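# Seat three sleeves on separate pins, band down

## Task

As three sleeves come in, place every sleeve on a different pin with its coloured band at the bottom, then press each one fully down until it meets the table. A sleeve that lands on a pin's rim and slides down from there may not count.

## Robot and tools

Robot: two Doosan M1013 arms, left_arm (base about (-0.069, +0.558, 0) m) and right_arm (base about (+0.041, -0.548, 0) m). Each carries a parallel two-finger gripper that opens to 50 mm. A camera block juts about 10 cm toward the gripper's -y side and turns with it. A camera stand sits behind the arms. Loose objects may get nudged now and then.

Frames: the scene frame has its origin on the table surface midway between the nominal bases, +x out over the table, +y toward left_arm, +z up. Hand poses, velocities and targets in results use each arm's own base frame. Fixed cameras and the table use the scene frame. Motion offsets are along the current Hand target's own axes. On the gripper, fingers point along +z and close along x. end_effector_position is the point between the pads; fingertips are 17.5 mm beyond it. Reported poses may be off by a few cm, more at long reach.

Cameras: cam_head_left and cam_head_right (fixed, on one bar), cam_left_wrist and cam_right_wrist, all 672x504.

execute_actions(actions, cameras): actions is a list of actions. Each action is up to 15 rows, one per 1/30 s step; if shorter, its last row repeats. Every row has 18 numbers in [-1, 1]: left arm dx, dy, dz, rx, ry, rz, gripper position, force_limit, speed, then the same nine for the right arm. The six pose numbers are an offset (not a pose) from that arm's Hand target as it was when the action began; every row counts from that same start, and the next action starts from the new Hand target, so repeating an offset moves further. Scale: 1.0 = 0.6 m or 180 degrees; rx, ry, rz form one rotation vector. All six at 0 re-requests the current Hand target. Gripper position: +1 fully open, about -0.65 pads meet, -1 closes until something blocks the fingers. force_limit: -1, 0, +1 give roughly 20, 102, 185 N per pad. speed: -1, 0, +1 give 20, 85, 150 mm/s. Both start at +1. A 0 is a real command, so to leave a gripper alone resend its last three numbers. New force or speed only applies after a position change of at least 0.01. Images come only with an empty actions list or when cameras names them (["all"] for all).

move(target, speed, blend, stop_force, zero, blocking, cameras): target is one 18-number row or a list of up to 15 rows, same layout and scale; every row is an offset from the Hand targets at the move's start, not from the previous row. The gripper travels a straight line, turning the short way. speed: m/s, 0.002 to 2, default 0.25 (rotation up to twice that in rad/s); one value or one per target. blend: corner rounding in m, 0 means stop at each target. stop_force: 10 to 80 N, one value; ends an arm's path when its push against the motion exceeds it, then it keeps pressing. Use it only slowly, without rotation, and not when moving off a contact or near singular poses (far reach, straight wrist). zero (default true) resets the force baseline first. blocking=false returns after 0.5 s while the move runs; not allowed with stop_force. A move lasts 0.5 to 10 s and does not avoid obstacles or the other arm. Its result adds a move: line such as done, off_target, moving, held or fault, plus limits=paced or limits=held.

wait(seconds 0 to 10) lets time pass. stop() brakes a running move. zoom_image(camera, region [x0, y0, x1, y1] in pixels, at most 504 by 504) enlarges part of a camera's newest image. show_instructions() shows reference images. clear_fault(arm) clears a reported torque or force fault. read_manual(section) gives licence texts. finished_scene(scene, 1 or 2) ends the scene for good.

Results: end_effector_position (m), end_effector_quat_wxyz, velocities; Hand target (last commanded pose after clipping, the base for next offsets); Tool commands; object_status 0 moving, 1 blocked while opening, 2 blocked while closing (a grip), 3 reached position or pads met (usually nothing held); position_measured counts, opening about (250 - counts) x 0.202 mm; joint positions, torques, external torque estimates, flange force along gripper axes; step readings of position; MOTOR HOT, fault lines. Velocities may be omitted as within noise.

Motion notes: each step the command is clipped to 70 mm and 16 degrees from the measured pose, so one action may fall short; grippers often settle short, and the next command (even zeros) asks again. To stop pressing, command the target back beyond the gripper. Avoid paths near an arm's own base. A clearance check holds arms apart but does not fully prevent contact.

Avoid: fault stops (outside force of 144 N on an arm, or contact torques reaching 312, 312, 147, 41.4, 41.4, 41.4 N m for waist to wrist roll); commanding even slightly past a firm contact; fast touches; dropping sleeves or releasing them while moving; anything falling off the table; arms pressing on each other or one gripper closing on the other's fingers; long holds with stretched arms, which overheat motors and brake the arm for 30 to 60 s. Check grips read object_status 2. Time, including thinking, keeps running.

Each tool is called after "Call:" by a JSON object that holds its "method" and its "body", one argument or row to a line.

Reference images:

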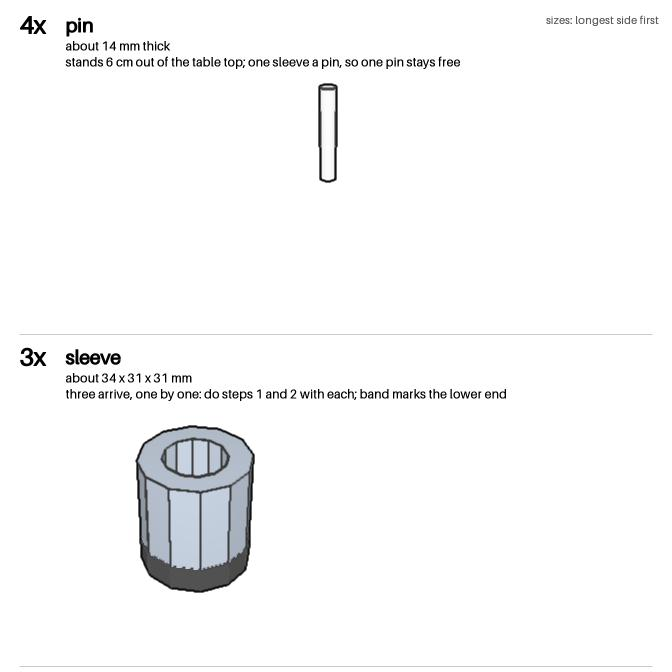

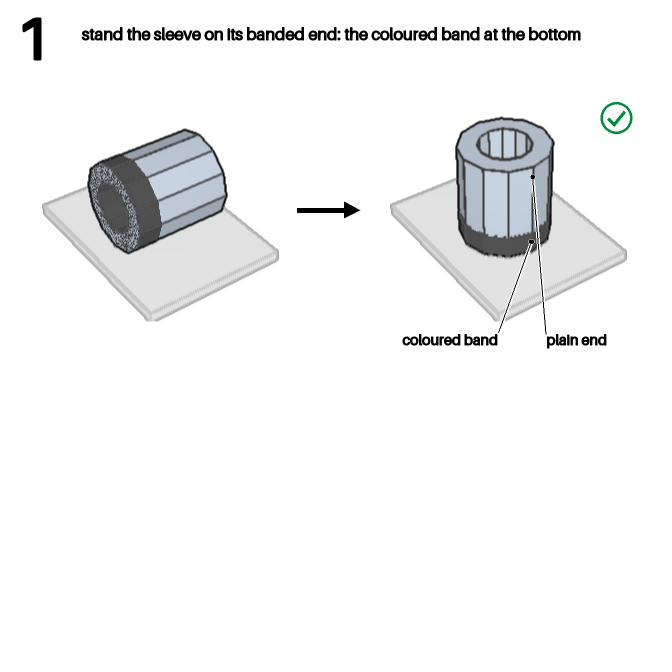

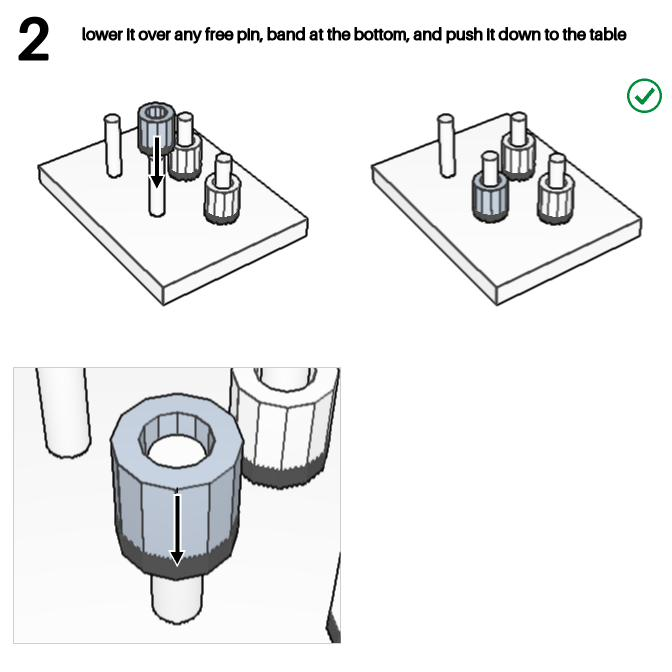

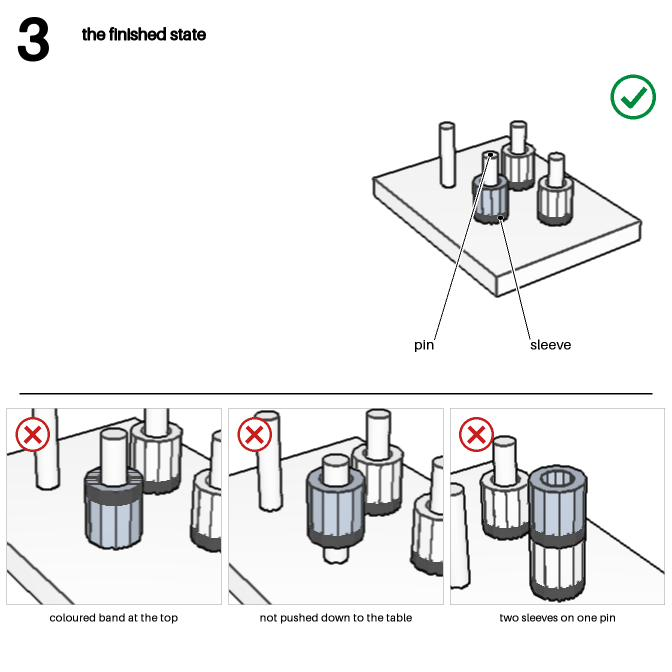

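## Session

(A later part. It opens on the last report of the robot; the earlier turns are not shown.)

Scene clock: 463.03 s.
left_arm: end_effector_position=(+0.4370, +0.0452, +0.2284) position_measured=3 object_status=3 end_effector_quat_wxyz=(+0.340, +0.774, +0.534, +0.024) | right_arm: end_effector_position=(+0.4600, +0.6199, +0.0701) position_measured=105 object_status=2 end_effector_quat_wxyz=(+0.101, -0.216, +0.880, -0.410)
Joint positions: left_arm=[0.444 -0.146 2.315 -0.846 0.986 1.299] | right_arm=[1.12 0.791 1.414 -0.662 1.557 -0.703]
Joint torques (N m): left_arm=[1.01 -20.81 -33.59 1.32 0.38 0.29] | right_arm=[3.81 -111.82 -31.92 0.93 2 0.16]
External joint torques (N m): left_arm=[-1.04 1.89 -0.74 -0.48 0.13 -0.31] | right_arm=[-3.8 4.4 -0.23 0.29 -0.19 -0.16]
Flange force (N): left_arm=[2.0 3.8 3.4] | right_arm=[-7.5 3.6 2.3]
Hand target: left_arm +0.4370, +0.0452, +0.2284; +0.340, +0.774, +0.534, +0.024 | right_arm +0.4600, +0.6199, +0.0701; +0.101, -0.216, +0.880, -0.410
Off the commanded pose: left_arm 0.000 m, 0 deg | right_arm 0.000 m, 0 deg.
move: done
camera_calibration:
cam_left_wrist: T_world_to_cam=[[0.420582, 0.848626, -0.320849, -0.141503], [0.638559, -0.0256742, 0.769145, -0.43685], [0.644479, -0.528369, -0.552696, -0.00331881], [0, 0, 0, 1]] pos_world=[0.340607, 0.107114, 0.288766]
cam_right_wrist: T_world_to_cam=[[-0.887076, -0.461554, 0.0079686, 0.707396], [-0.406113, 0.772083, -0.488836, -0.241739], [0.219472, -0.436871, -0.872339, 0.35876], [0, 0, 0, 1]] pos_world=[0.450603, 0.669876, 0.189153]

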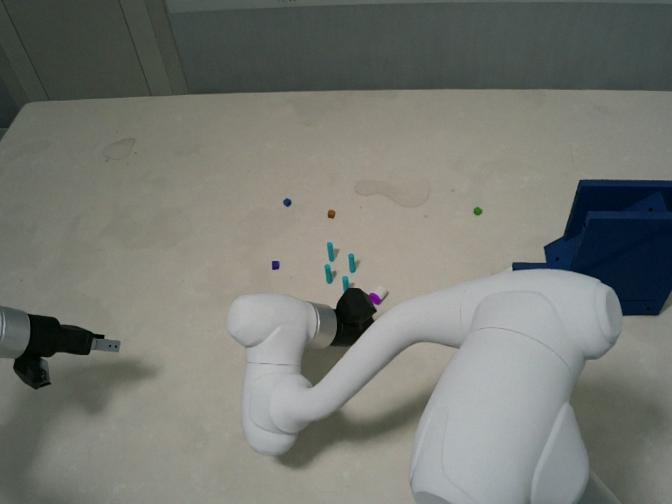

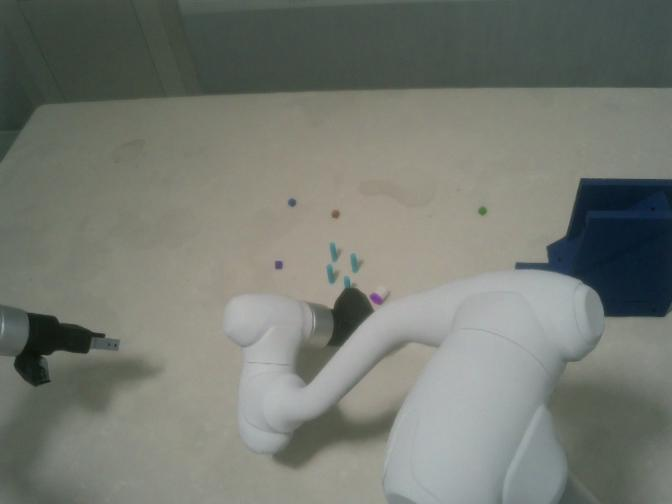

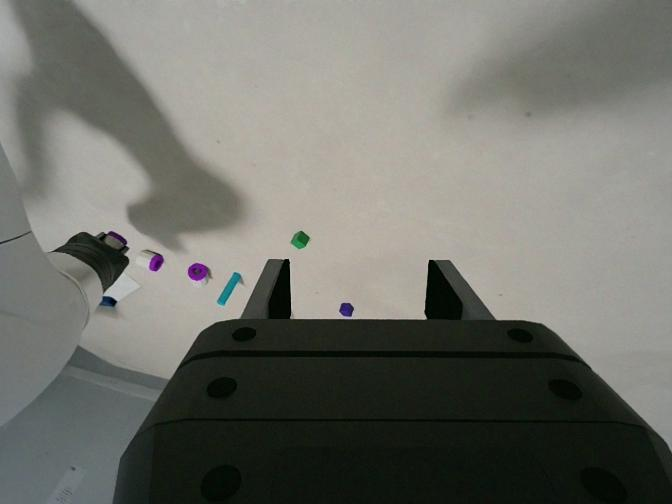

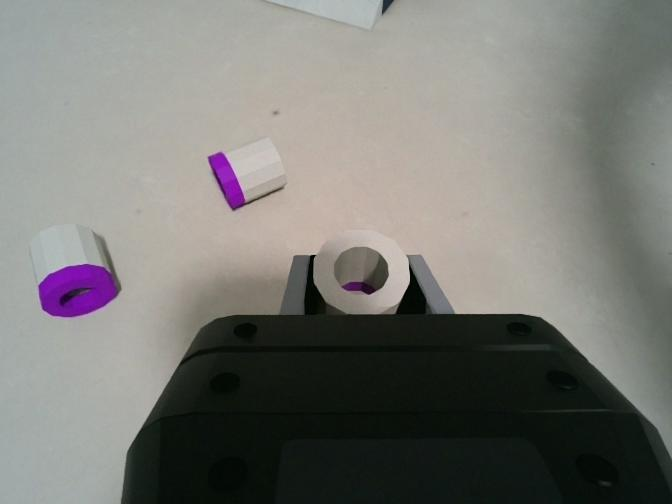

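Call:
{"method": "move", "body": {
  "target": [
    [0,0,0,0,0,0,1,1,1, 0,0.046,0.0386,0,0,0,-1,-0.5,-0.6],
    [0,0,0,0,0,0,1,1,1, 0,0.0715,0.06,0,0,0,-1,-0.5,-0.6]
  ],
  "speed": [0.1, 0.015],
  "stop_force": 10,
  "cameras": ["cam_right_wrist"]
}}

Scene clock: 477.10 s.
left_arm: end_effector_position=(+0.4370, +0.0452, +0.2284) position_measured=3 object_status=3 end_effector_quat_wxyz=(+0.340, +0.774, +0.534, +0.024) | right_arm: end_effector_position=(+0.4600, +0.6199, +0.0247) position_measured=105 object_status=2 end_effector_quat_wxyz=(+0.101, -0.216, +0.880, -0.410)
Joint positions: left_arm=[0.444 -0.146 2.315 -0.846 0.986 1.299] | right_arm=[1.12 0.837 1.425 -0.663 1.513 -0.668]
Joint torques (N m): left_arm=[1.15 -21.34 -33.97 1.17 0.44 0.29] | right_arm=[4.48 -90.95 -22.14 4.85 -3.22 0.11]
External joint torques (N m): left_arm=[-1.19 2.43 -0.16 -0.34 0.09 -0.31] | right_arm=[-4.58 -17.71 -8.22 -3.7 5.08 -0.11]
Flange force (N): left_arm=[2.3 3.4 4.6] | right_arm=[-6.4 -19.6 -14.8]
Hand target: left_arm +0.4370, +0.0452, +0.2284; +0.340, +0.774, +0.534, +0.024 | right_arm +0.4600, +0.6199, +0.0247; +0.101, -0.216, +0.880, -0.410 (not the last commanded pose)
Off the commanded pose: left_arm 0.000 m, 0 deg | right_arm 0.011 m, 0 deg.
move: contact (right_arm); path passed 1 of 2 targets
camera_calibration:
cam_right_wrist: T_world_to_cam=[[-0.887055, -0.461597, 0.00779725, 0.707849], [-0.405994, 0.771938, -0.489163, -0.263918], [0.219777, -0.43708, -0.872158, 0.319177], [0, 0, 0, 1]] pos_world=[0.450604, 0.669976, 0.143755]
Images, in order (width x height): cam_right_wrist 672x504.

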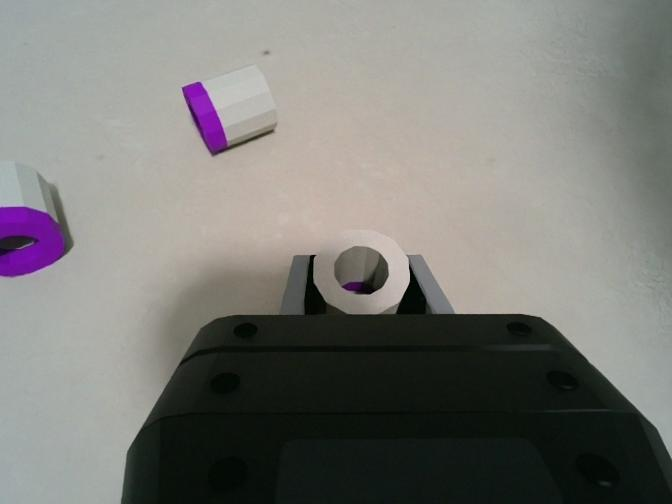

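Call:
{"method": "move", "body": {
  "target": [
    [0,0,0,0,0,0,1,1,1, 0,0,0,0,0,0,1,-0.5,-0.8],
    [0,0,0,0,0,0,1,1,1, 0,0,-0.1,0,0,0,1,-0.5,-0.8],
    [0,0,0,0,0,0,1,1,1, 0,-0.1172,-0.0815,-0.2778,0,0,1,-0.5,-0.8]
  ],
  "speed": [0.1, 0.15, 0.25],
  "blend": [0, 0.02, 0],
  "cameras": ["cam_right_wrist", "cam_left_wrist"]
}}

Call:
{"method": "zoom_image", "body": {
  "camera": "cam_right_wrist",
  "region": [260, 200, 460, 330]
}}

Scene clock: 522.23 s.
left_arm: end_effector_position=(+0.4370, +0.0452, +0.2284) position_measured=3 object_status=3 end_effector_quat_wxyz=(+0.340, +0.774, +0.534, +0.024) | right_arm: end_effector_position=(+0.4636, +0.6130, +0.1100) position_measured=3 object_status=3 end_effector_quat_wxyz=(+0.000, -0.238, +0.971, +0.000)
Joint positions: left_arm=[0.444 -0.146 2.315 -0.846 0.986 1.299] | right_arm=[0.878 0.495 1.637 0 1.009 -1.173]
Joint torques (N m): left_arm=[0.59 -20.88 -33.69 1.3 0.46 0.22] | right_arm=[3.73 -90.33 -36.37 3.19 0.2 0.11]
External joint torques (N m): left_arm=[-0.52 1.83 -0.55 -0.46 0.05 -0.25] | right_arm=[-3.51 3.21 -0.47 0.42 -0.18 -0.11]
Flange force (N): left_arm=[2.7 2.7 2.8] | right_arm=[-6.6 -2.1 2.7]
Hand target: left_arm +0.4370, +0.0452, +0.2284; +0.340, +0.774, +0.534, +0.024 | right_arm +0.4636, +0.6130, +0.1100; +0.000, -0.238, +0.971, +0.000
Off the commanded pose: left_arm 0.000 m, 0 deg | right_arm 0.000 m, 0 deg.
move: done
camera_calibration:
cam_left_wrist: T_world_to_cam=[[0.420582, 0.848626, -0.320849, -0.141503], [0.638559, -0.0256742, 0.769145, -0.43685], [0.644479, -0.528369, -0.552696, -0.00331881], [0, 0, 0, 1]] pos_world=[0.340607, 0.107114, 0.288766]
cam_right_wrist: T_world_to_cam=[[-0.88401, -0.467433, 0.00573535, 0.709544], [-0.435443, 0.827848, 0.353634, -0.328785], [-0.170048, 0.310119, -0.935366, 0.119373], [0, 0, 0, 1]] pos_world=[0.504377, 0.566829, 0.223857]
Images, in order (width x height): cam_left_wrist 672x504, cam_right_wrist 672x504.

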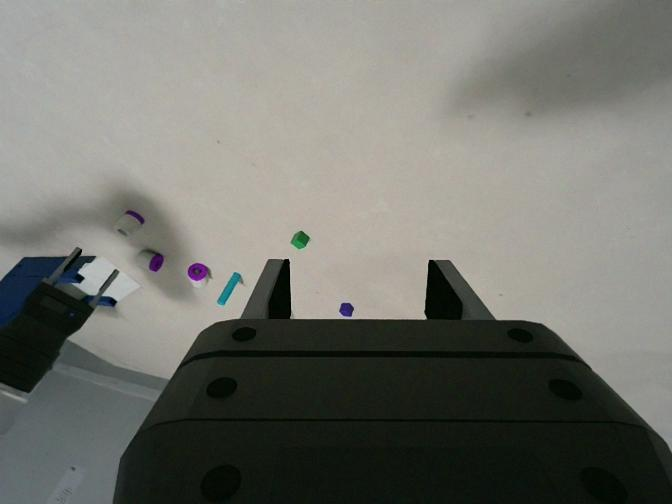

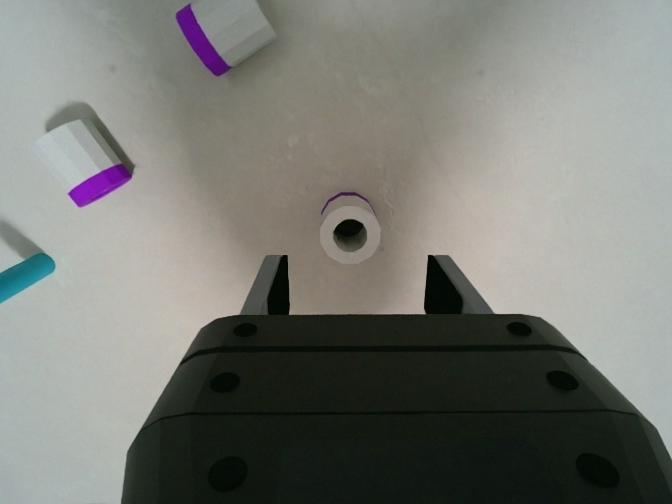

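Scaled by 2.520 from the camera's 672x504 image, which has a finer 960x720 frame.

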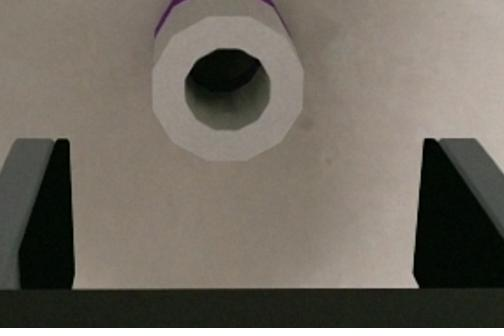

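Call:
{"method": "move", "body": {
  "target": [
    [0,0,0,0,0,0,1,1,1, 0,0,0.1405,0,0,0,1,-0.5,-0.8],
    [0,0,0,0,0,0,1,1,1, 0,0,0.1405,0,0,0,-1,-0.5,-0.6],
    [0,0,0,0,0,0,1,1,1, 0,0,0.0,0,0,0,-1,-0.5,-0.6],
    [0,0,0,0,0,0,1,1,1, -0.3915,0.1458,0.0167,0,0,0,-1,-0.5,-0.6]
  ],
  "speed": [0.12, 0.1, 0.12, 0.25],
  "blend": [0, 0, 0.02, 0],
  "cameras": ["all"]
}}

Call:
{"method": "zoom_image", "body": {
  "camera": "cam_right_wrist",
  "region": [260, 120, 460, 330]
}}

Scene clock: 557.43 s.
left_arm: end_effector_position=(+0.4370, +0.0452, +0.2284) position_measured=3 object_status=3 end_effector_quat_wxyz=(+0.340, +0.774, +0.534, +0.024) | right_arm: end_effector_position=(+0.6314, +0.7992, +0.1001) position_measured=104 object_status=2 end_effector_quat_wxyz=(+0.000, -0.238, +0.971, +0.000)
Joint positions: left_arm=[0.444 -0.146 2.315 -0.846 0.986 1.299] | right_arm=[0.868 0.886 0.963 0 1.292 -1.183]
Joint torques (N m): left_arm=[0.47 -21.13 -33.85 1.26 0.5 0.37] | right_arm=[3.87 -128.36 -41.84 3.75 0.22 0.16]
External joint torques (N m): left_arm=[-0.37 1.8 -0.55 -0.42 0.01 -0.4] | right_arm=[-3.66 5.26 0.25 0.34 -0.2 -0.16]
Flange force (N): left_arm=[2.5 2.7 2.5] | right_arm=[-9.4 0.1 3.3]
Hand target: left_arm +0.4370, +0.0452, +0.2284; +0.340, +0.774, +0.534, +0.024 | right_arm +0.6314, +0.7992, +0.1001; +0.000, -0.238, +0.971, +0.000
Off the commanded pose: left_arm 0.000 m, 0 deg | right_arm 0.000 m, 0 deg.
move: done
camera_calibration:
cam_left_wrist: T_world_to_cam=[[0.420582, 0.848626, -0.320849, -0.141503], [0.638559, -0.0256742, 0.769145, -0.43685], [0.644479, -0.528369, -0.552696, -0.00331881], [0, 0, 0, 1]] pos_world=[0.340607, 0.107114, 0.288766]
cam_right_wrist: T_world_to_cam=[[-0.88401, -0.467432, 0.0057303, 0.944928], [-0.435407, 0.827783, 0.353831, -0.406296], [-0.170135, 0.310295, -0.935292, 0.0808433], [0, 0, 0, 1]] pos_world=[0.672176, 0.752929, 0.213957]

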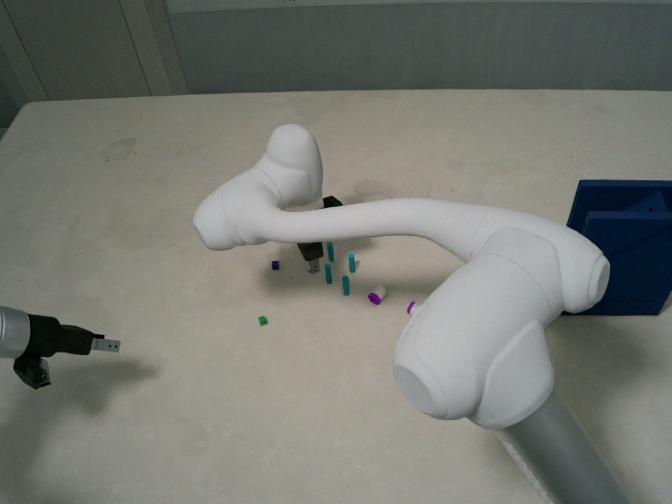

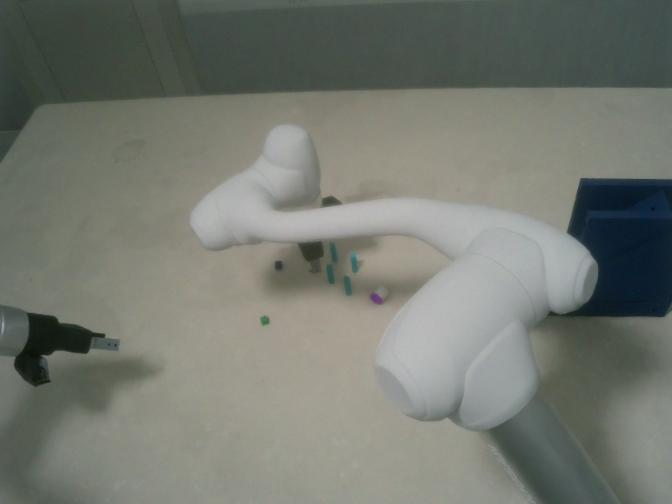

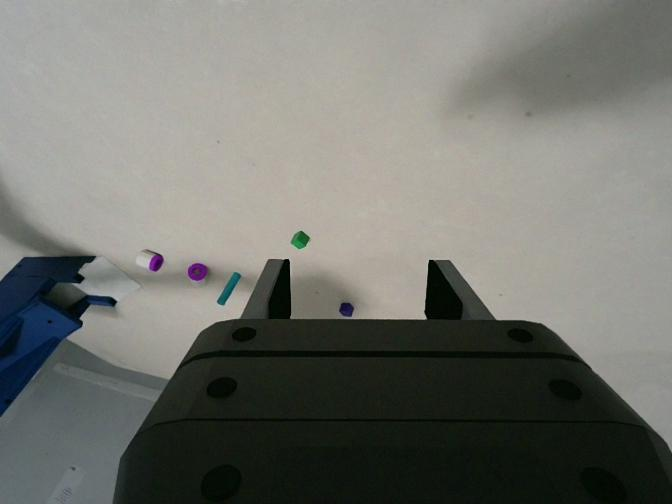

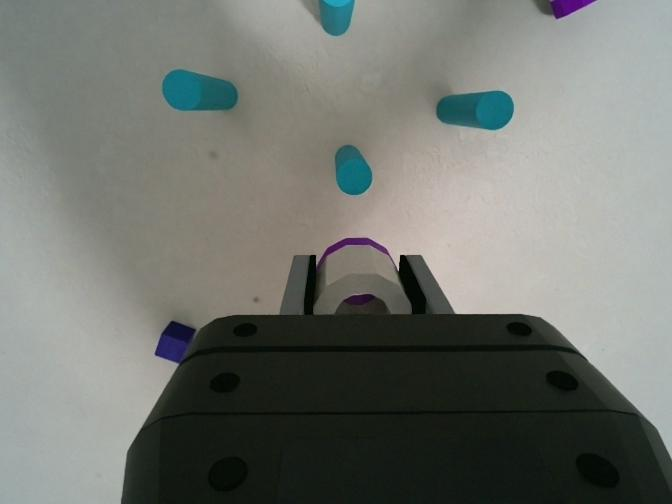

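Scaled by 2.400 from the camera's 672x504 image, which has a finer 960x720 frame.

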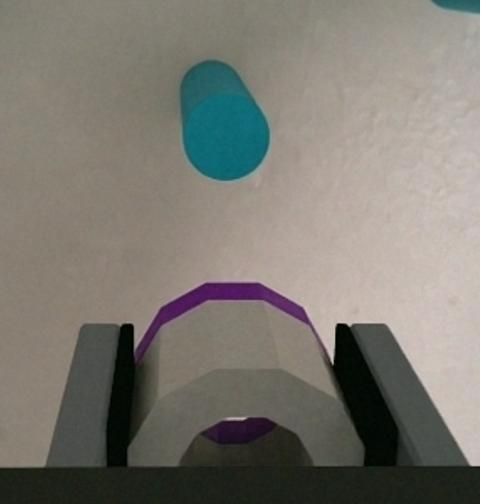

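Call:
{"method": "move", "body": {
  "target": [
    [0,0,0,0,0,0,1,1,1, -0.0012,-0.0583,0,0,0,0,-1,-0.5,-0.6],
    [0,0,0,0,0,0,1,1,1, -0.0012,-0.0583,0.0167,0,0,0,-1,-0.5,-0.6]
  ],
  "speed": [0.1, 0.1],
  "blend": [0.005, 0],
  "cameras": ["cam_right_wrist"]
}}

Call:
{"method": "zoom_image", "body": {
  "camera": "cam_right_wrist",
  "region": [280, 180, 440, 330]
}}

Scene clock: 580.20 s.
left_arm: end_effector_position=(+0.4370, +0.0452, +0.2284) position_measured=3 object_status=3 end_effector_quat_wxyz=(+0.340, +0.774, +0.534, +0.024) | right_arm: end_effector_position=(+0.6482, +0.7686, +0.0902) position_measured=104 object_status=2 end_effector_quat_wxyz=(+0.000, -0.238, +0.971, +0.000)
Joint positions: left_arm=[0.444 -0.146 2.315 -0.846 0.986 1.299] | right_arm=[0.836 0.868 1.017 0 1.257 -1.216]
Joint torques (N m): left_arm=[0.33 -21.07 -33.61 1.28 0.48 0.33] | right_arm=[3.35 -127.49 -41.1 3.72 0.14 0.17]
External joint torques (N m): left_arm=[-0.34 2.58 -0.55 -0.44 0.03 -0.35] | right_arm=[-3.32 6.12 -0.13 0.32 -0.13 -0.17]
Flange force (N): left_arm=[4.1 2.9 3.3] | right_arm=[-11.6 1.0 3.7]
Hand target: left_arm +0.4370, +0.0452, +0.2284; +0.340, +0.774, +0.534, +0.024 | right_arm +0.6482, +0.7685, +0.0901; +0.000, -0.238, +0.971, +0.000
Off the commanded pose: left_arm 0.000 m, 0 deg | right_arm 0.000 m, 0 deg.
move: done
camera_calibration:
cam_right_wrist: T_world_to_cam=[[-0.884017, -0.467419, 0.00569137, 0.945536], [-0.435429, 0.827822, 0.353712, -0.370137], [-0.170043, 0.310209, -0.935337, 0.0839452], [0, 0, 0, 1]] pos_world=[0.688977, 0.722329, 0.204058]
Images, in order (width x height): cam_right_wrist 672x504.

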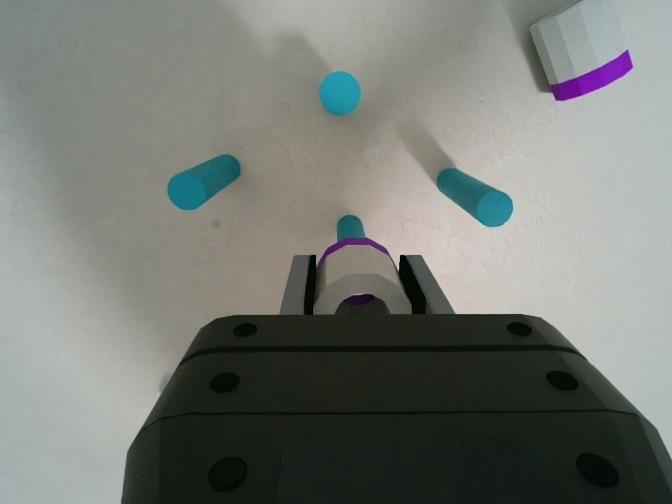

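Scaled by 3.150 from the camera's 672x504 image, which has a finer 960x720 frame.

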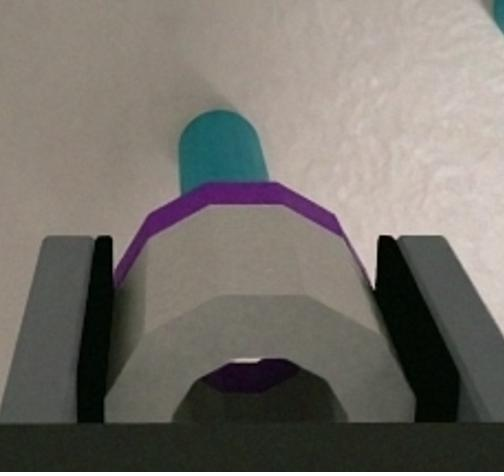

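Call:
{"method": "move", "body": {
  "target": [
    [0,0,0,0,0,0,1,1,1, -0.0005,0,0.0185,0,0,0,-1,-0.5,-0.6],
    [0,0,0,0,0,0,1,1,1, -0.0005,0,0.0935,0,0,0,-1,-0.5,-0.6],
    [0,0,0,0,0,0,1,1,1, -0.0005,0,0.1202,0,0,0,-1,-0.5,-0.6]
  ],
  "speed": [0.015, 0.04, 0.015],
  "stop_force": 12,
  "cameras": ["cam_right_wrist", "cam_left_wrist"]
}}

Scene clock: 599.20 s.
left_arm: end_effector_position=(+0.4370, +0.0452, +0.2284) position_measured=3 object_status=3 end_effector_quat_wxyz=(+0.340, +0.774, +0.534, +0.024) | right_arm: end_effector_position=(+0.6486, +0.7688, +0.0260) position_measured=104 object_status=2 end_effector_quat_wxyz=(+0.000, -0.238, +0.971, +0.000)
Joint positions: left_arm=[0.444 -0.146 2.315 -0.846 0.986 1.299] | right_arm=[0.836 0.91 1.058 0 1.172 -1.216]
Joint torques (N m): left_arm=[0.68 -21.03 -33.96 1.31 0.52 0.36] | right_arm=[3.36 -96.16 -25.3 3.54 -0.54 0.18]
External joint torques (N m): left_arm=[-0.71 2.16 -0.23 -0.47 0 -0.38] | right_arm=[-3.08 -27.4 -14.8 0.4 0.55 -0.18]
Flange force (N): left_arm=[2.4 2.8 3.8] | right_arm=[-4.3 -1.7 -28.4]
Hand target: left_arm +0.4370, +0.0452, +0.2284; +0.340, +0.774, +0.534, +0.024 | right_arm +0.6486, +0.7688, +0.0260; +0.000, -0.238, +0.971, +0.000 (not the last commanded pose)
Off the commanded pose: left_arm 0.000 m, 0 deg | right_arm 0.008 m, 0 deg.
move: contact (right_arm); path passed 2 of 3 targets
camera_calibration:
cam_left_wrist: T_world_to_cam=[[0.420582, 0.848626, -0.320849, -0.141503], [0.638559, -0.0256742, 0.769145, -0.43685], [0.644479, -0.528369, -0.552696, -0.00331881], [0, 0, 0, 1]] pos_world=[0.340607, 0.107114, 0.288766]
cam_right_wrist: T_world_to_cam=[[-0.884035, -0.46739, 0.00531752, 0.946394], [-0.43547, 0.827688, 0.353974, -0.347333], [-0.169845, 0.31061, -0.93524, 0.0234651], [0, 0, 0, 1]] pos_world=[0.689377, 0.72253, 0.13986]
Images, in order (width x height): cam_left_wrist 672x504, cam_right_wrist 672x504.

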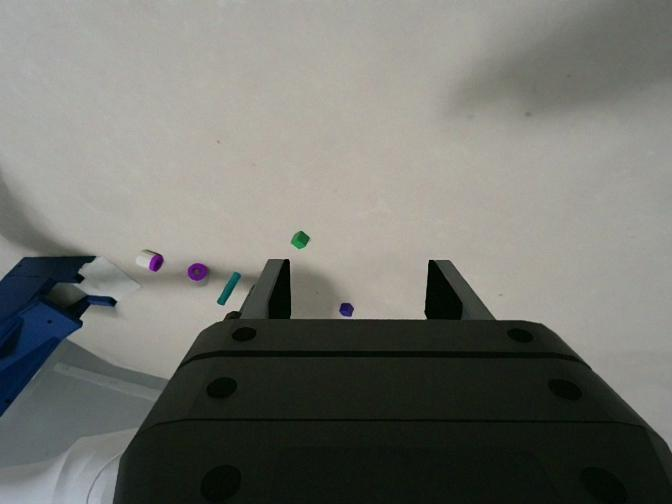

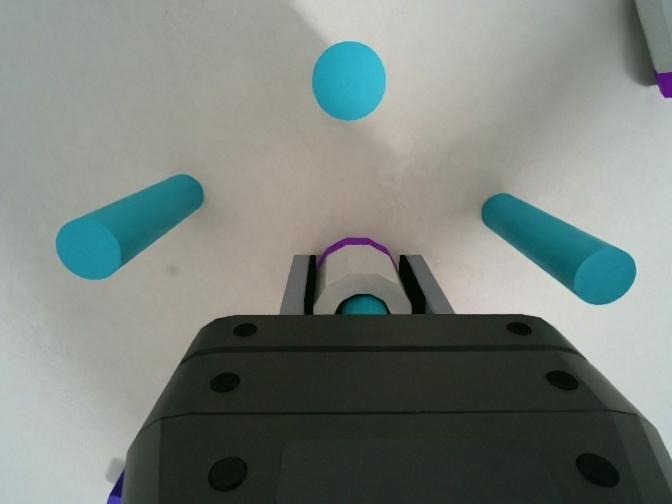

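Call:
{"method": "move", "body": {
  "target": [
    [0,0,0,0,0,0,1,1,1, 0,0,0,0,0,0,1,-0.5,-0.8],
    [0,0,0,0,0,0,1,1,1, 0,0,-0.165,0,0,0,1,-0.5,-0.8],
    [0,0,0,0,0,0,1,1,1, 0.1568,-0.1523,-0.14,-0.2161,0.063,-0.1731,1,-0.5,-0.8]
  ],
  "speed": [0.1, 0.15, 0.25],
  "blend": [0, 0.015, 0],
  "cameras": ["all"]
}}

Call:
{"method": "zoom_image", "body": {
  "camera": "cam_right_wrist",
  "region": [220, 60, 500, 330]
}}

Scene clock: 633.40 s.
left_arm: end_effector_position=(+0.4370, +0.0452, +0.2284) position_measured=3 object_status=3 end_effector_quat_wxyz=(+0.340, +0.774, +0.534, +0.024) | right_arm: end_effector_position=(+0.6074, +0.6442, +0.1099) position_measured=3 object_status=3 end_effector_quat_wxyz=(-0.171, -0.470, +0.814, +0.296)
Joint positions: left_arm=[0.444 -0.146 2.315 -0.846 0.986 1.299] | right_arm=[0.585 0.803 1.234 0.616 1.483 -2.21]
Joint torques (N m): left_arm=[0.53 -21.11 -34.01 1.24 0.44 0.29] | right_arm=[4.69 -120.03 -38.67 4.24 1.36 0.36]
External joint torques (N m): left_arm=[-0.51 1.98 -0.28 -0.41 0.08 -0.31] | right_arm=[-4.84 4.41 -0.65 0.46 -0.24 -0.36]
Flange force (N): left_arm=[2.6 2.4 3.0] | right_arm=[-5.0 -8.3 -2.3]
Hand target: left_arm +0.4370, +0.0452, +0.2284; +0.340, +0.774, +0.534, +0.024 | right_arm +0.6074, +0.6442, +0.1098; -0.171, -0.470, +0.814, +0.296
Off the commanded pose: left_arm 0.000 m, 0 deg | right_arm 0.000 m, 0 deg.
move: done
camera_calibration:
cam_left_wrist: T_world_to_cam=[[0.420582, 0.848626, -0.320849, -0.141503], [0.638559, -0.0256742, 0.769145, -0.43685], [0.644479, -0.528369, -0.552696, -0.00331881], [0, 0, 0, 1]] pos_world=[0.340607, 0.107114, 0.288766]
cam_right_wrist: T_world_to_cam=[[-0.492213, -0.870475, 0.000237721, 0.87352], [-0.426046, 0.241147, 0.871971, 0.0234378], [-0.759086, 0.429094, -0.489558, 0.366181], [0, 0, 0, 1]] pos_world=[0.717906, 0.597599, 0.158622]

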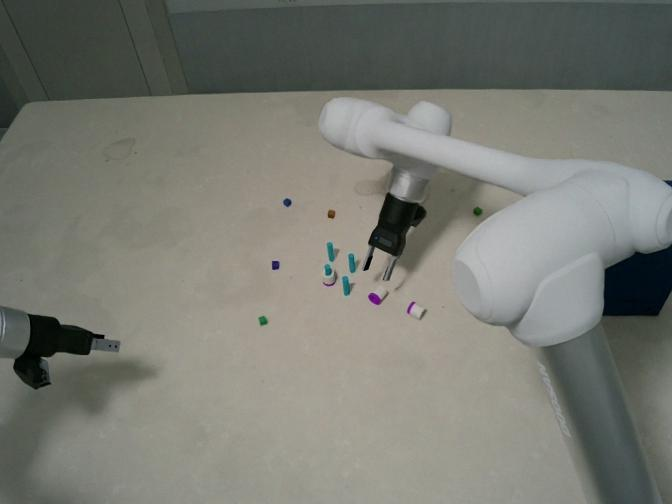

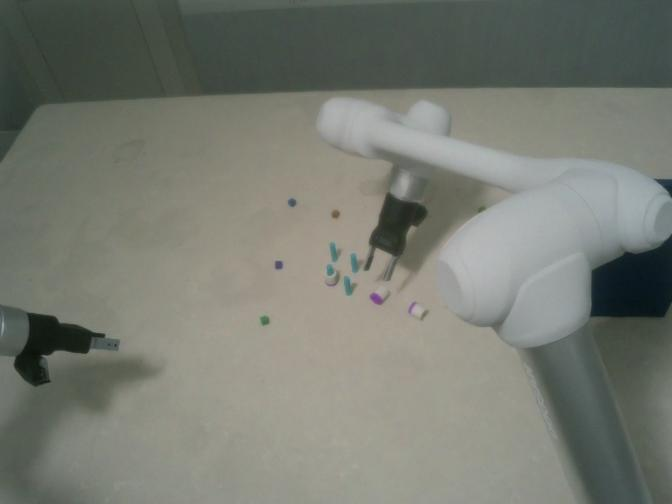

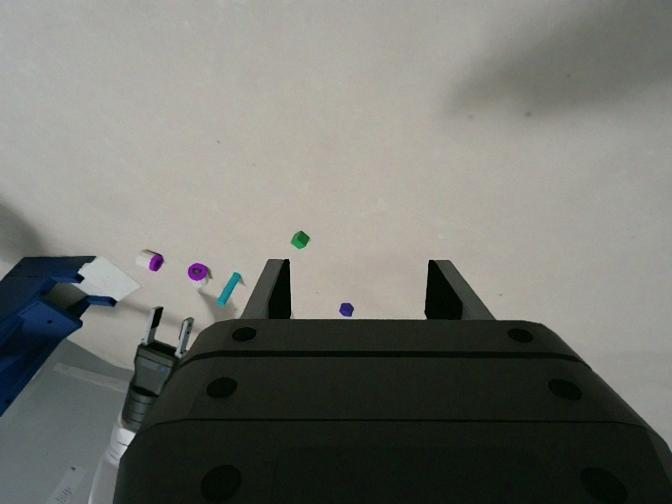

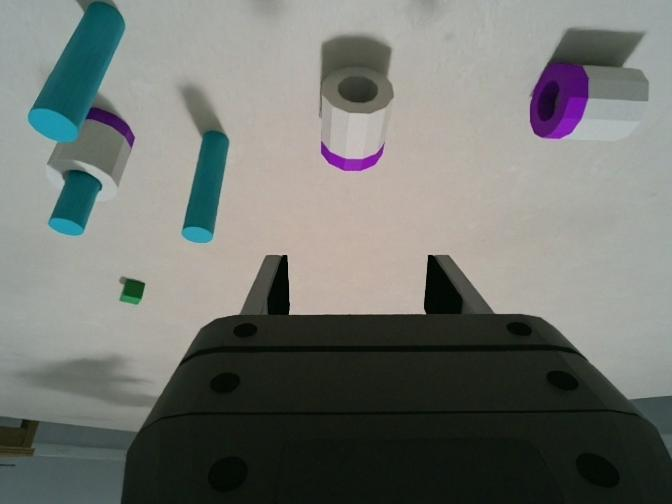

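Scaled by 1.800 from the camera's 672x504 image, which has a finer 960x720 frame.

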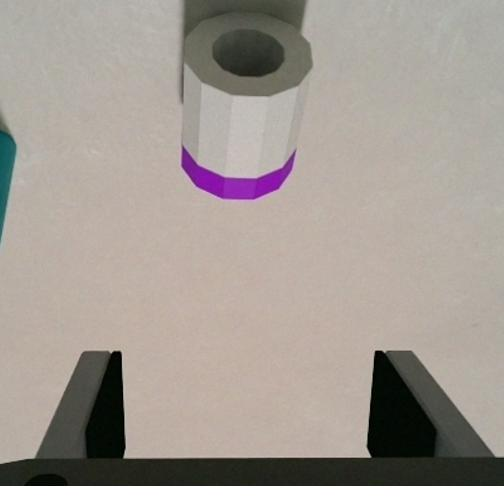

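Call:
{"method": "move", "body": {
  "target": [
    [0,0,0,0,0,0,1,1,1, 0.002,-0.092,0.1095,0,0,0,1,-0.5,-0.8],
    [0,0,0,0,0,0,1,1,1, 0.002,-0.092,0.1095,0,0,0,-1,-0.5,-0.6],
    [0,0,0,0,0,0,1,1,1, 0.002,0,0,0,0,0,-1,-0.5,-0.6],
    [0,0,0,0,0,0,1,1,1, 0.1578,0.1048,0.1747,0.5,0,0,-1,-0.5,-0.6]
  ],
  "speed": [0.12, 0.1, 0.12, 0.3],
  "blend": [0, 0, 0.02, 0],
  "cameras": ["cam_right_wrist", "cam_left_wrist"]
}}

Scene clock: 671.60 s.
left_arm: end_effector_position=(+0.4370, +0.0452, +0.2284) position_measured=3 object_status=3 end_effector_quat_wxyz=(+0.340, +0.774, +0.534, +0.024) | right_arm: end_effector_position=(+0.4601, +0.6199, +0.0699) position_measured=105 object_status=2 end_effector_quat_wxyz=(+0.212, -0.453, +0.785, -0.366)
Joint positions: left_arm=[0.444 -0.146 2.315 -0.846 0.986 1.299] | right_arm=[1.176 0.651 1.689 -0.962 1.184 -0.877]
Joint torques (N m): left_arm=[0.37 -21.45 -33.82 1.24 0.47 0.36] | right_arm=[4.6 -96.89 -28.48 0.06 1.66 0.32]
External joint torques (N m): left_arm=[-0.37 2.57 -0.43 -0.4 0.05 -0.39] | right_arm=[-4.46 4.74 0.09 0.04 -0.16 -0.32]
Flange force (N): left_arm=[3.9 2.9 3.3] | right_arm=[-6.2 0.7 7.1]
Hand target: left_arm +0.4370, +0.0452, +0.2284; +0.340, +0.774, +0.534, +0.024 | right_arm +0.4600, +0.6199, +0.0699; +0.212, -0.453, +0.785, -0.366
Off the commanded pose: left_arm 0.000 m, 0 deg | right_arm 0.000 m, 0 deg.
move: done
camera_calibration:
cam_left_wrist: T_world_to_cam=[[0.420582, 0.848626, -0.320849, -0.141503], [0.638559, -0.0256742, 0.769145, -0.43685], [0.644479, -0.528369, -0.552696, -0.00331881], [0, 0, 0, 1]] pos_world=[0.340607, 0.107114, 0.288766]
cam_right_wrist: T_world_to_cam=[[-0.50017, -0.865896, 0.00729204, 0.780137], [-0.756984, 0.433139, -0.48925, 0.129687], [0.420481, -0.250228, -0.872113, 0.150436], [0, 0, 0, 1]] pos_world=[0.425116, 0.656988, 0.188958]
Images, in order (width x height): cam_left_wrist 672x504, cam_right_wrist 672x504.

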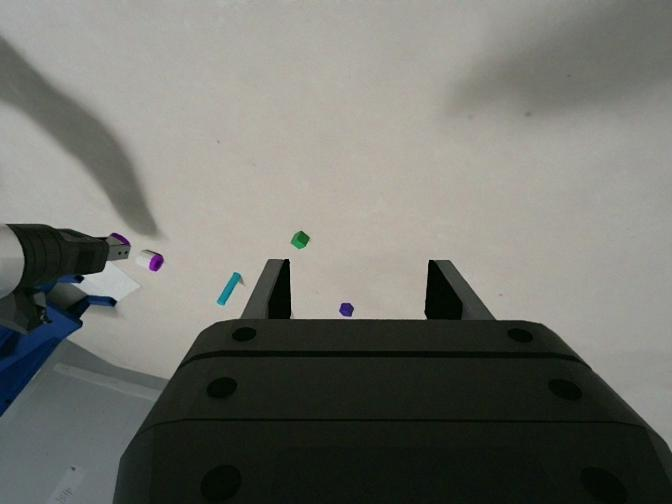

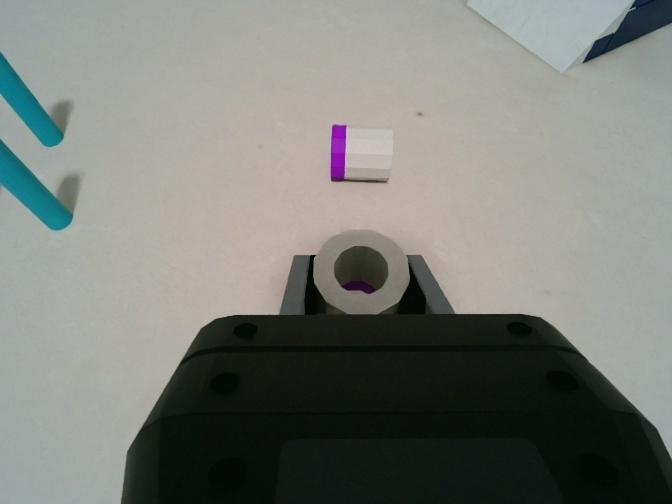

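Call:
{"method": "move", "body": {
  "target": [
    [0,0,0,0,0,0,1,1,1, 0,0.046,0.0386,0,0,0,-1,-0.5,-0.6],
    [0,0,0,0,0,0,1,1,1, 0,0.0715,0.06,0,0,0,-1,-0.5,-0.6]
  ],
  "speed": [0.1, 0.015],
  "stop_force": 10,
  "cameras": ["cam_right_wrist"]
}}

Call:
{"method": "move", "body": {
  "target": [
    [0,0,0,0,0,0,1,1,1, 0,0,0,0,0,0,1,-0.5,-0.8],
    [0,0,0,0,0,0,1,1,1, 0,0,-0.1,0,0,0,1,-0.5,-0.8],
    [0,0,0,0,0,0,1,1,1, 0,-0.1172,-0.0815,-0.2778,0,0,1,-0.5,-0.8]
  ],
  "speed": [0.1, 0.15, 0.25],
  "blend": [0, 0.02, 0],
  "cameras": ["cam_right_wrist"]
}}

Scene clock: 692.60 s.
left_arm: end_effector_position=(+0.4370, +0.0452, +0.2284) position_measured=3 object_status=3 end_effector_quat_wxyz=(+0.340, +0.774, +0.534, +0.024) | right_arm: end_effector_position=(+0.4601, +0.6199, +0.0248) position_measured=105 object_status=2 end_effector_quat_wxyz=(+0.212, -0.453, +0.785, -0.366)
Joint positions: left_arm=[0.444 -0.146 2.315 -0.846 0.986 1.299] | right_arm=[1.176 0.704 1.7 -0.985 1.148 -0.82]
Joint torques (N m): left_arm=[0.5 -21.59 -33.53 1.28 0.34 0.25] | right_arm=[4.79 -75.01 -15.98 4.4 -2.98 0.22]
External joint torques (N m): left_arm=[-0.37 2.04 -0.79 -0.44 0.19 -0.27] | right_arm=[-4.94 -19.42 -10.28 -4.39 4.59 -0.22]
Flange force (N): left_arm=[3.4 2.9 2.3] | right_arm=[-4.1 -24.1 -12.7]
Hand target: left_arm +0.4370, +0.0452, +0.2284; +0.340, +0.774, +0.534, +0.024 | right_arm +0.4601, +0.6199, +0.0248; +0.212, -0.453, +0.785, -0.366 (not the last commanded pose)
Off the commanded pose: left_arm 0.000 m, 0 deg | right_arm 0.011 m, 0 deg.
move: contact (right_arm); path passed 1 of 2 targets
camera_calibration:
cam_right_wrist: T_world_to_cam=[[-0.500069, -0.865955, 0.00723117, 0.780471], [-0.756812, 0.432953, -0.48968, 0.107685], [0.42091, -0.250347, -0.871872, 0.110878], [0, 0, 0, 1]] pos_world=[0.425117, 0.656989, 0.143759]
Images, in order (width x height): cam_right_wrist 672x504.

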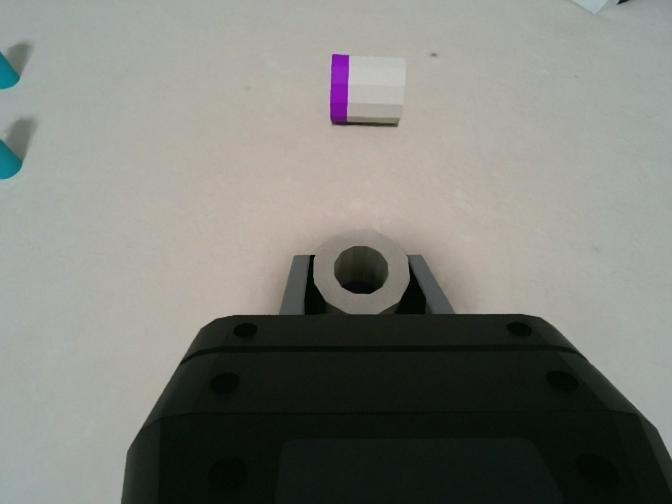

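Scene clock: 696.17 s.
left_arm: end_effector_position=(+0.4370, +0.0452, +0.2284) position_measured=3 object_status=3 end_effector_quat_wxyz=(+0.340, +0.774, +0.534, +0.024) | right_arm: end_effector_position=(+0.4668, +0.6160, +0.1101) position_measured=3 object_status=3 end_effector_quat_wxyz=(+0.001, -0.500, +0.866, +0.000)
Joint positions: left_arm=[0.444 -0.146 2.315 -0.846 0.986 1.299] | right_arm=[0.878 0.501 1.628 0 1.012 -1.741]
Joint torques (N m): left_arm=[0.7 -20.57 -33.73 1.26 0.48 0.34] | right_arm=[4.86 -91.38 -36.39 3.36 0.19 0.38]
External joint torques (N m): left_arm=[-0.68 1.46 -0.75 -0.42 0.03 -0.36] | right_arm=[-4.76 3.65 -0.54 0.26 -0.21 -0.38]
Flange force (N): left_arm=[1.6 3.3 2.4] | right_arm=[-4.8 -7.3 3.1]
Hand target: left_arm +0.4370, +0.0452, +0.2284; +0.340, +0.774, +0.534, +0.024 | right_arm +0.4668, +0.6160, +0.1101; +0.000, -0.500, +0.866, +0.000
Off the commanded pose: left_arm 0.000 m, 0 deg | right_arm 0.000 m, 0 deg.
move: done
camera_calibration:
cam_right_wrist: T_world_to_cam=[[-0.494331, -0.869259, 0.00508447, 0.77945], [-0.812391, 0.464057, 0.353088, 0.0702435], [-0.309285, 0.170412, -0.935576, 0.270129], [0, 0, 0, 1]] pos_world=[0.525918, 0.598914, 0.223961]
Images, in order (width x height): cam_right_wrist 672x504.

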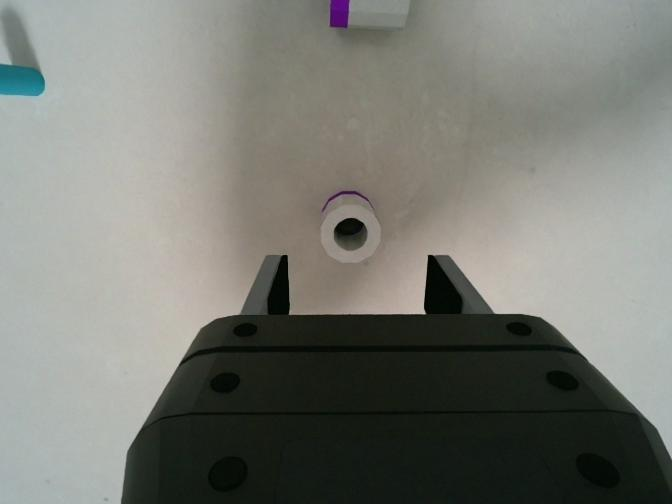

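Call:
{"method": "move", "body": {
  "target": [
    [0,0,0,0,0,0,1,1,1, 0,0,0.1407,0,0,0,1,-0.5,-0.8],
    [0,0,0,0,0,0,1,1,1, 0,0,0.1407,0,0,0,-1,-0.5,-0.6],
    [0,0,0,0,0,0,1,1,1, 0,0,-0.008,0,0,0,-1,-0.5,-0.6],
    [0,0,0,0,0,0,1,1,1, -0.3222,-0.173,0.0168,0,0,0,-1,-0.5,-0.6]
  ],
  "speed": [0.12, 0.1, 0.12, 0.25],
  "blend": [0, 0, 0.02, 0],
  "cameras": ["cam_right_wrist"]
}}

Call:
{"method": "zoom_image", "body": {
  "camera": "cam_right_wrist",
  "region": [260, 120, 460, 330]
}}

Scene clock: 728.43 s.
left_arm: end_effector_position=(+0.4370, +0.0452, +0.2284) position_measured=3 object_status=3 end_effector_quat_wxyz=(+0.340, +0.774, +0.534, +0.024) | right_arm: end_effector_position=(+0.6532, +0.7317, +0.1002) position_measured=104 object_status=2 end_effector_quat_wxyz=(+0.000, -0.500, +0.866, +0.000)
Joint positions: left_arm=[0.444 -0.146 2.315 -0.846 0.986 1.299] | right_arm=[0.807 0.818 1.091 0 1.232 -1.812]
Joint torques (N m): left_arm=[-0.01 -21.28 -33.89 1.36 0.46 0.24] | right_arm=[4.06 -122.41 -41.12 3.7 0.23 0.17]
External joint torques (N m): left_arm=[0.07 2.15 -0.5 -0.52 0.05 -0.26] | right_arm=[-3.64 4.34 0.18 0.32 -0.26 -0.17]
Flange force (N): left_arm=[4.1 1.9 2.3] | right_arm=[-5.4 -5.1 3.1]
Hand target: left_arm +0.4370, +0.0452, +0.2284; +0.340, +0.774, +0.534, +0.024 | right_arm +0.6532, +0.7317, +0.1002; +0.000, -0.500, +0.866, +0.000
Off the commanded pose: left_arm 0.000 m, 0 deg | right_arm 0.000 m, 0 deg.
move: done
camera_calibration:
cam_right_wrist: T_world_to_cam=[[-0.494382, -0.86923, 0.00506557, 0.972236], [-0.812328, 0.464077, 0.353208, 0.171357], [-0.30937, 0.170505, -0.935531, 0.298879], [0, 0, 0, 1]] pos_world=[0.712318, 0.714614, 0.214161]
Images, in order (width x height): cam_right_wrist 672x504.

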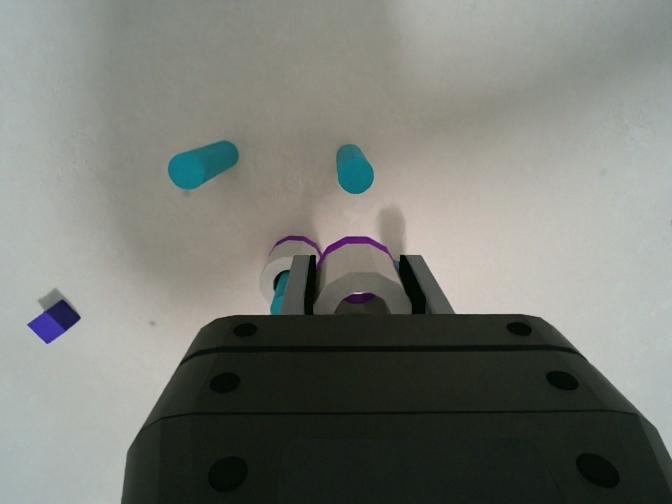

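Scaled by 2.400 from the camera's 672x504 image, which has a finer 960x720 frame.

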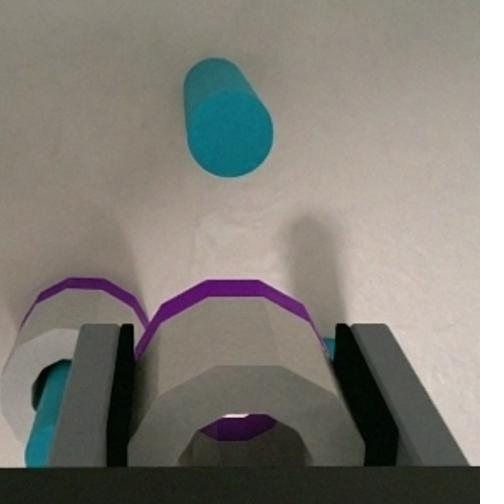

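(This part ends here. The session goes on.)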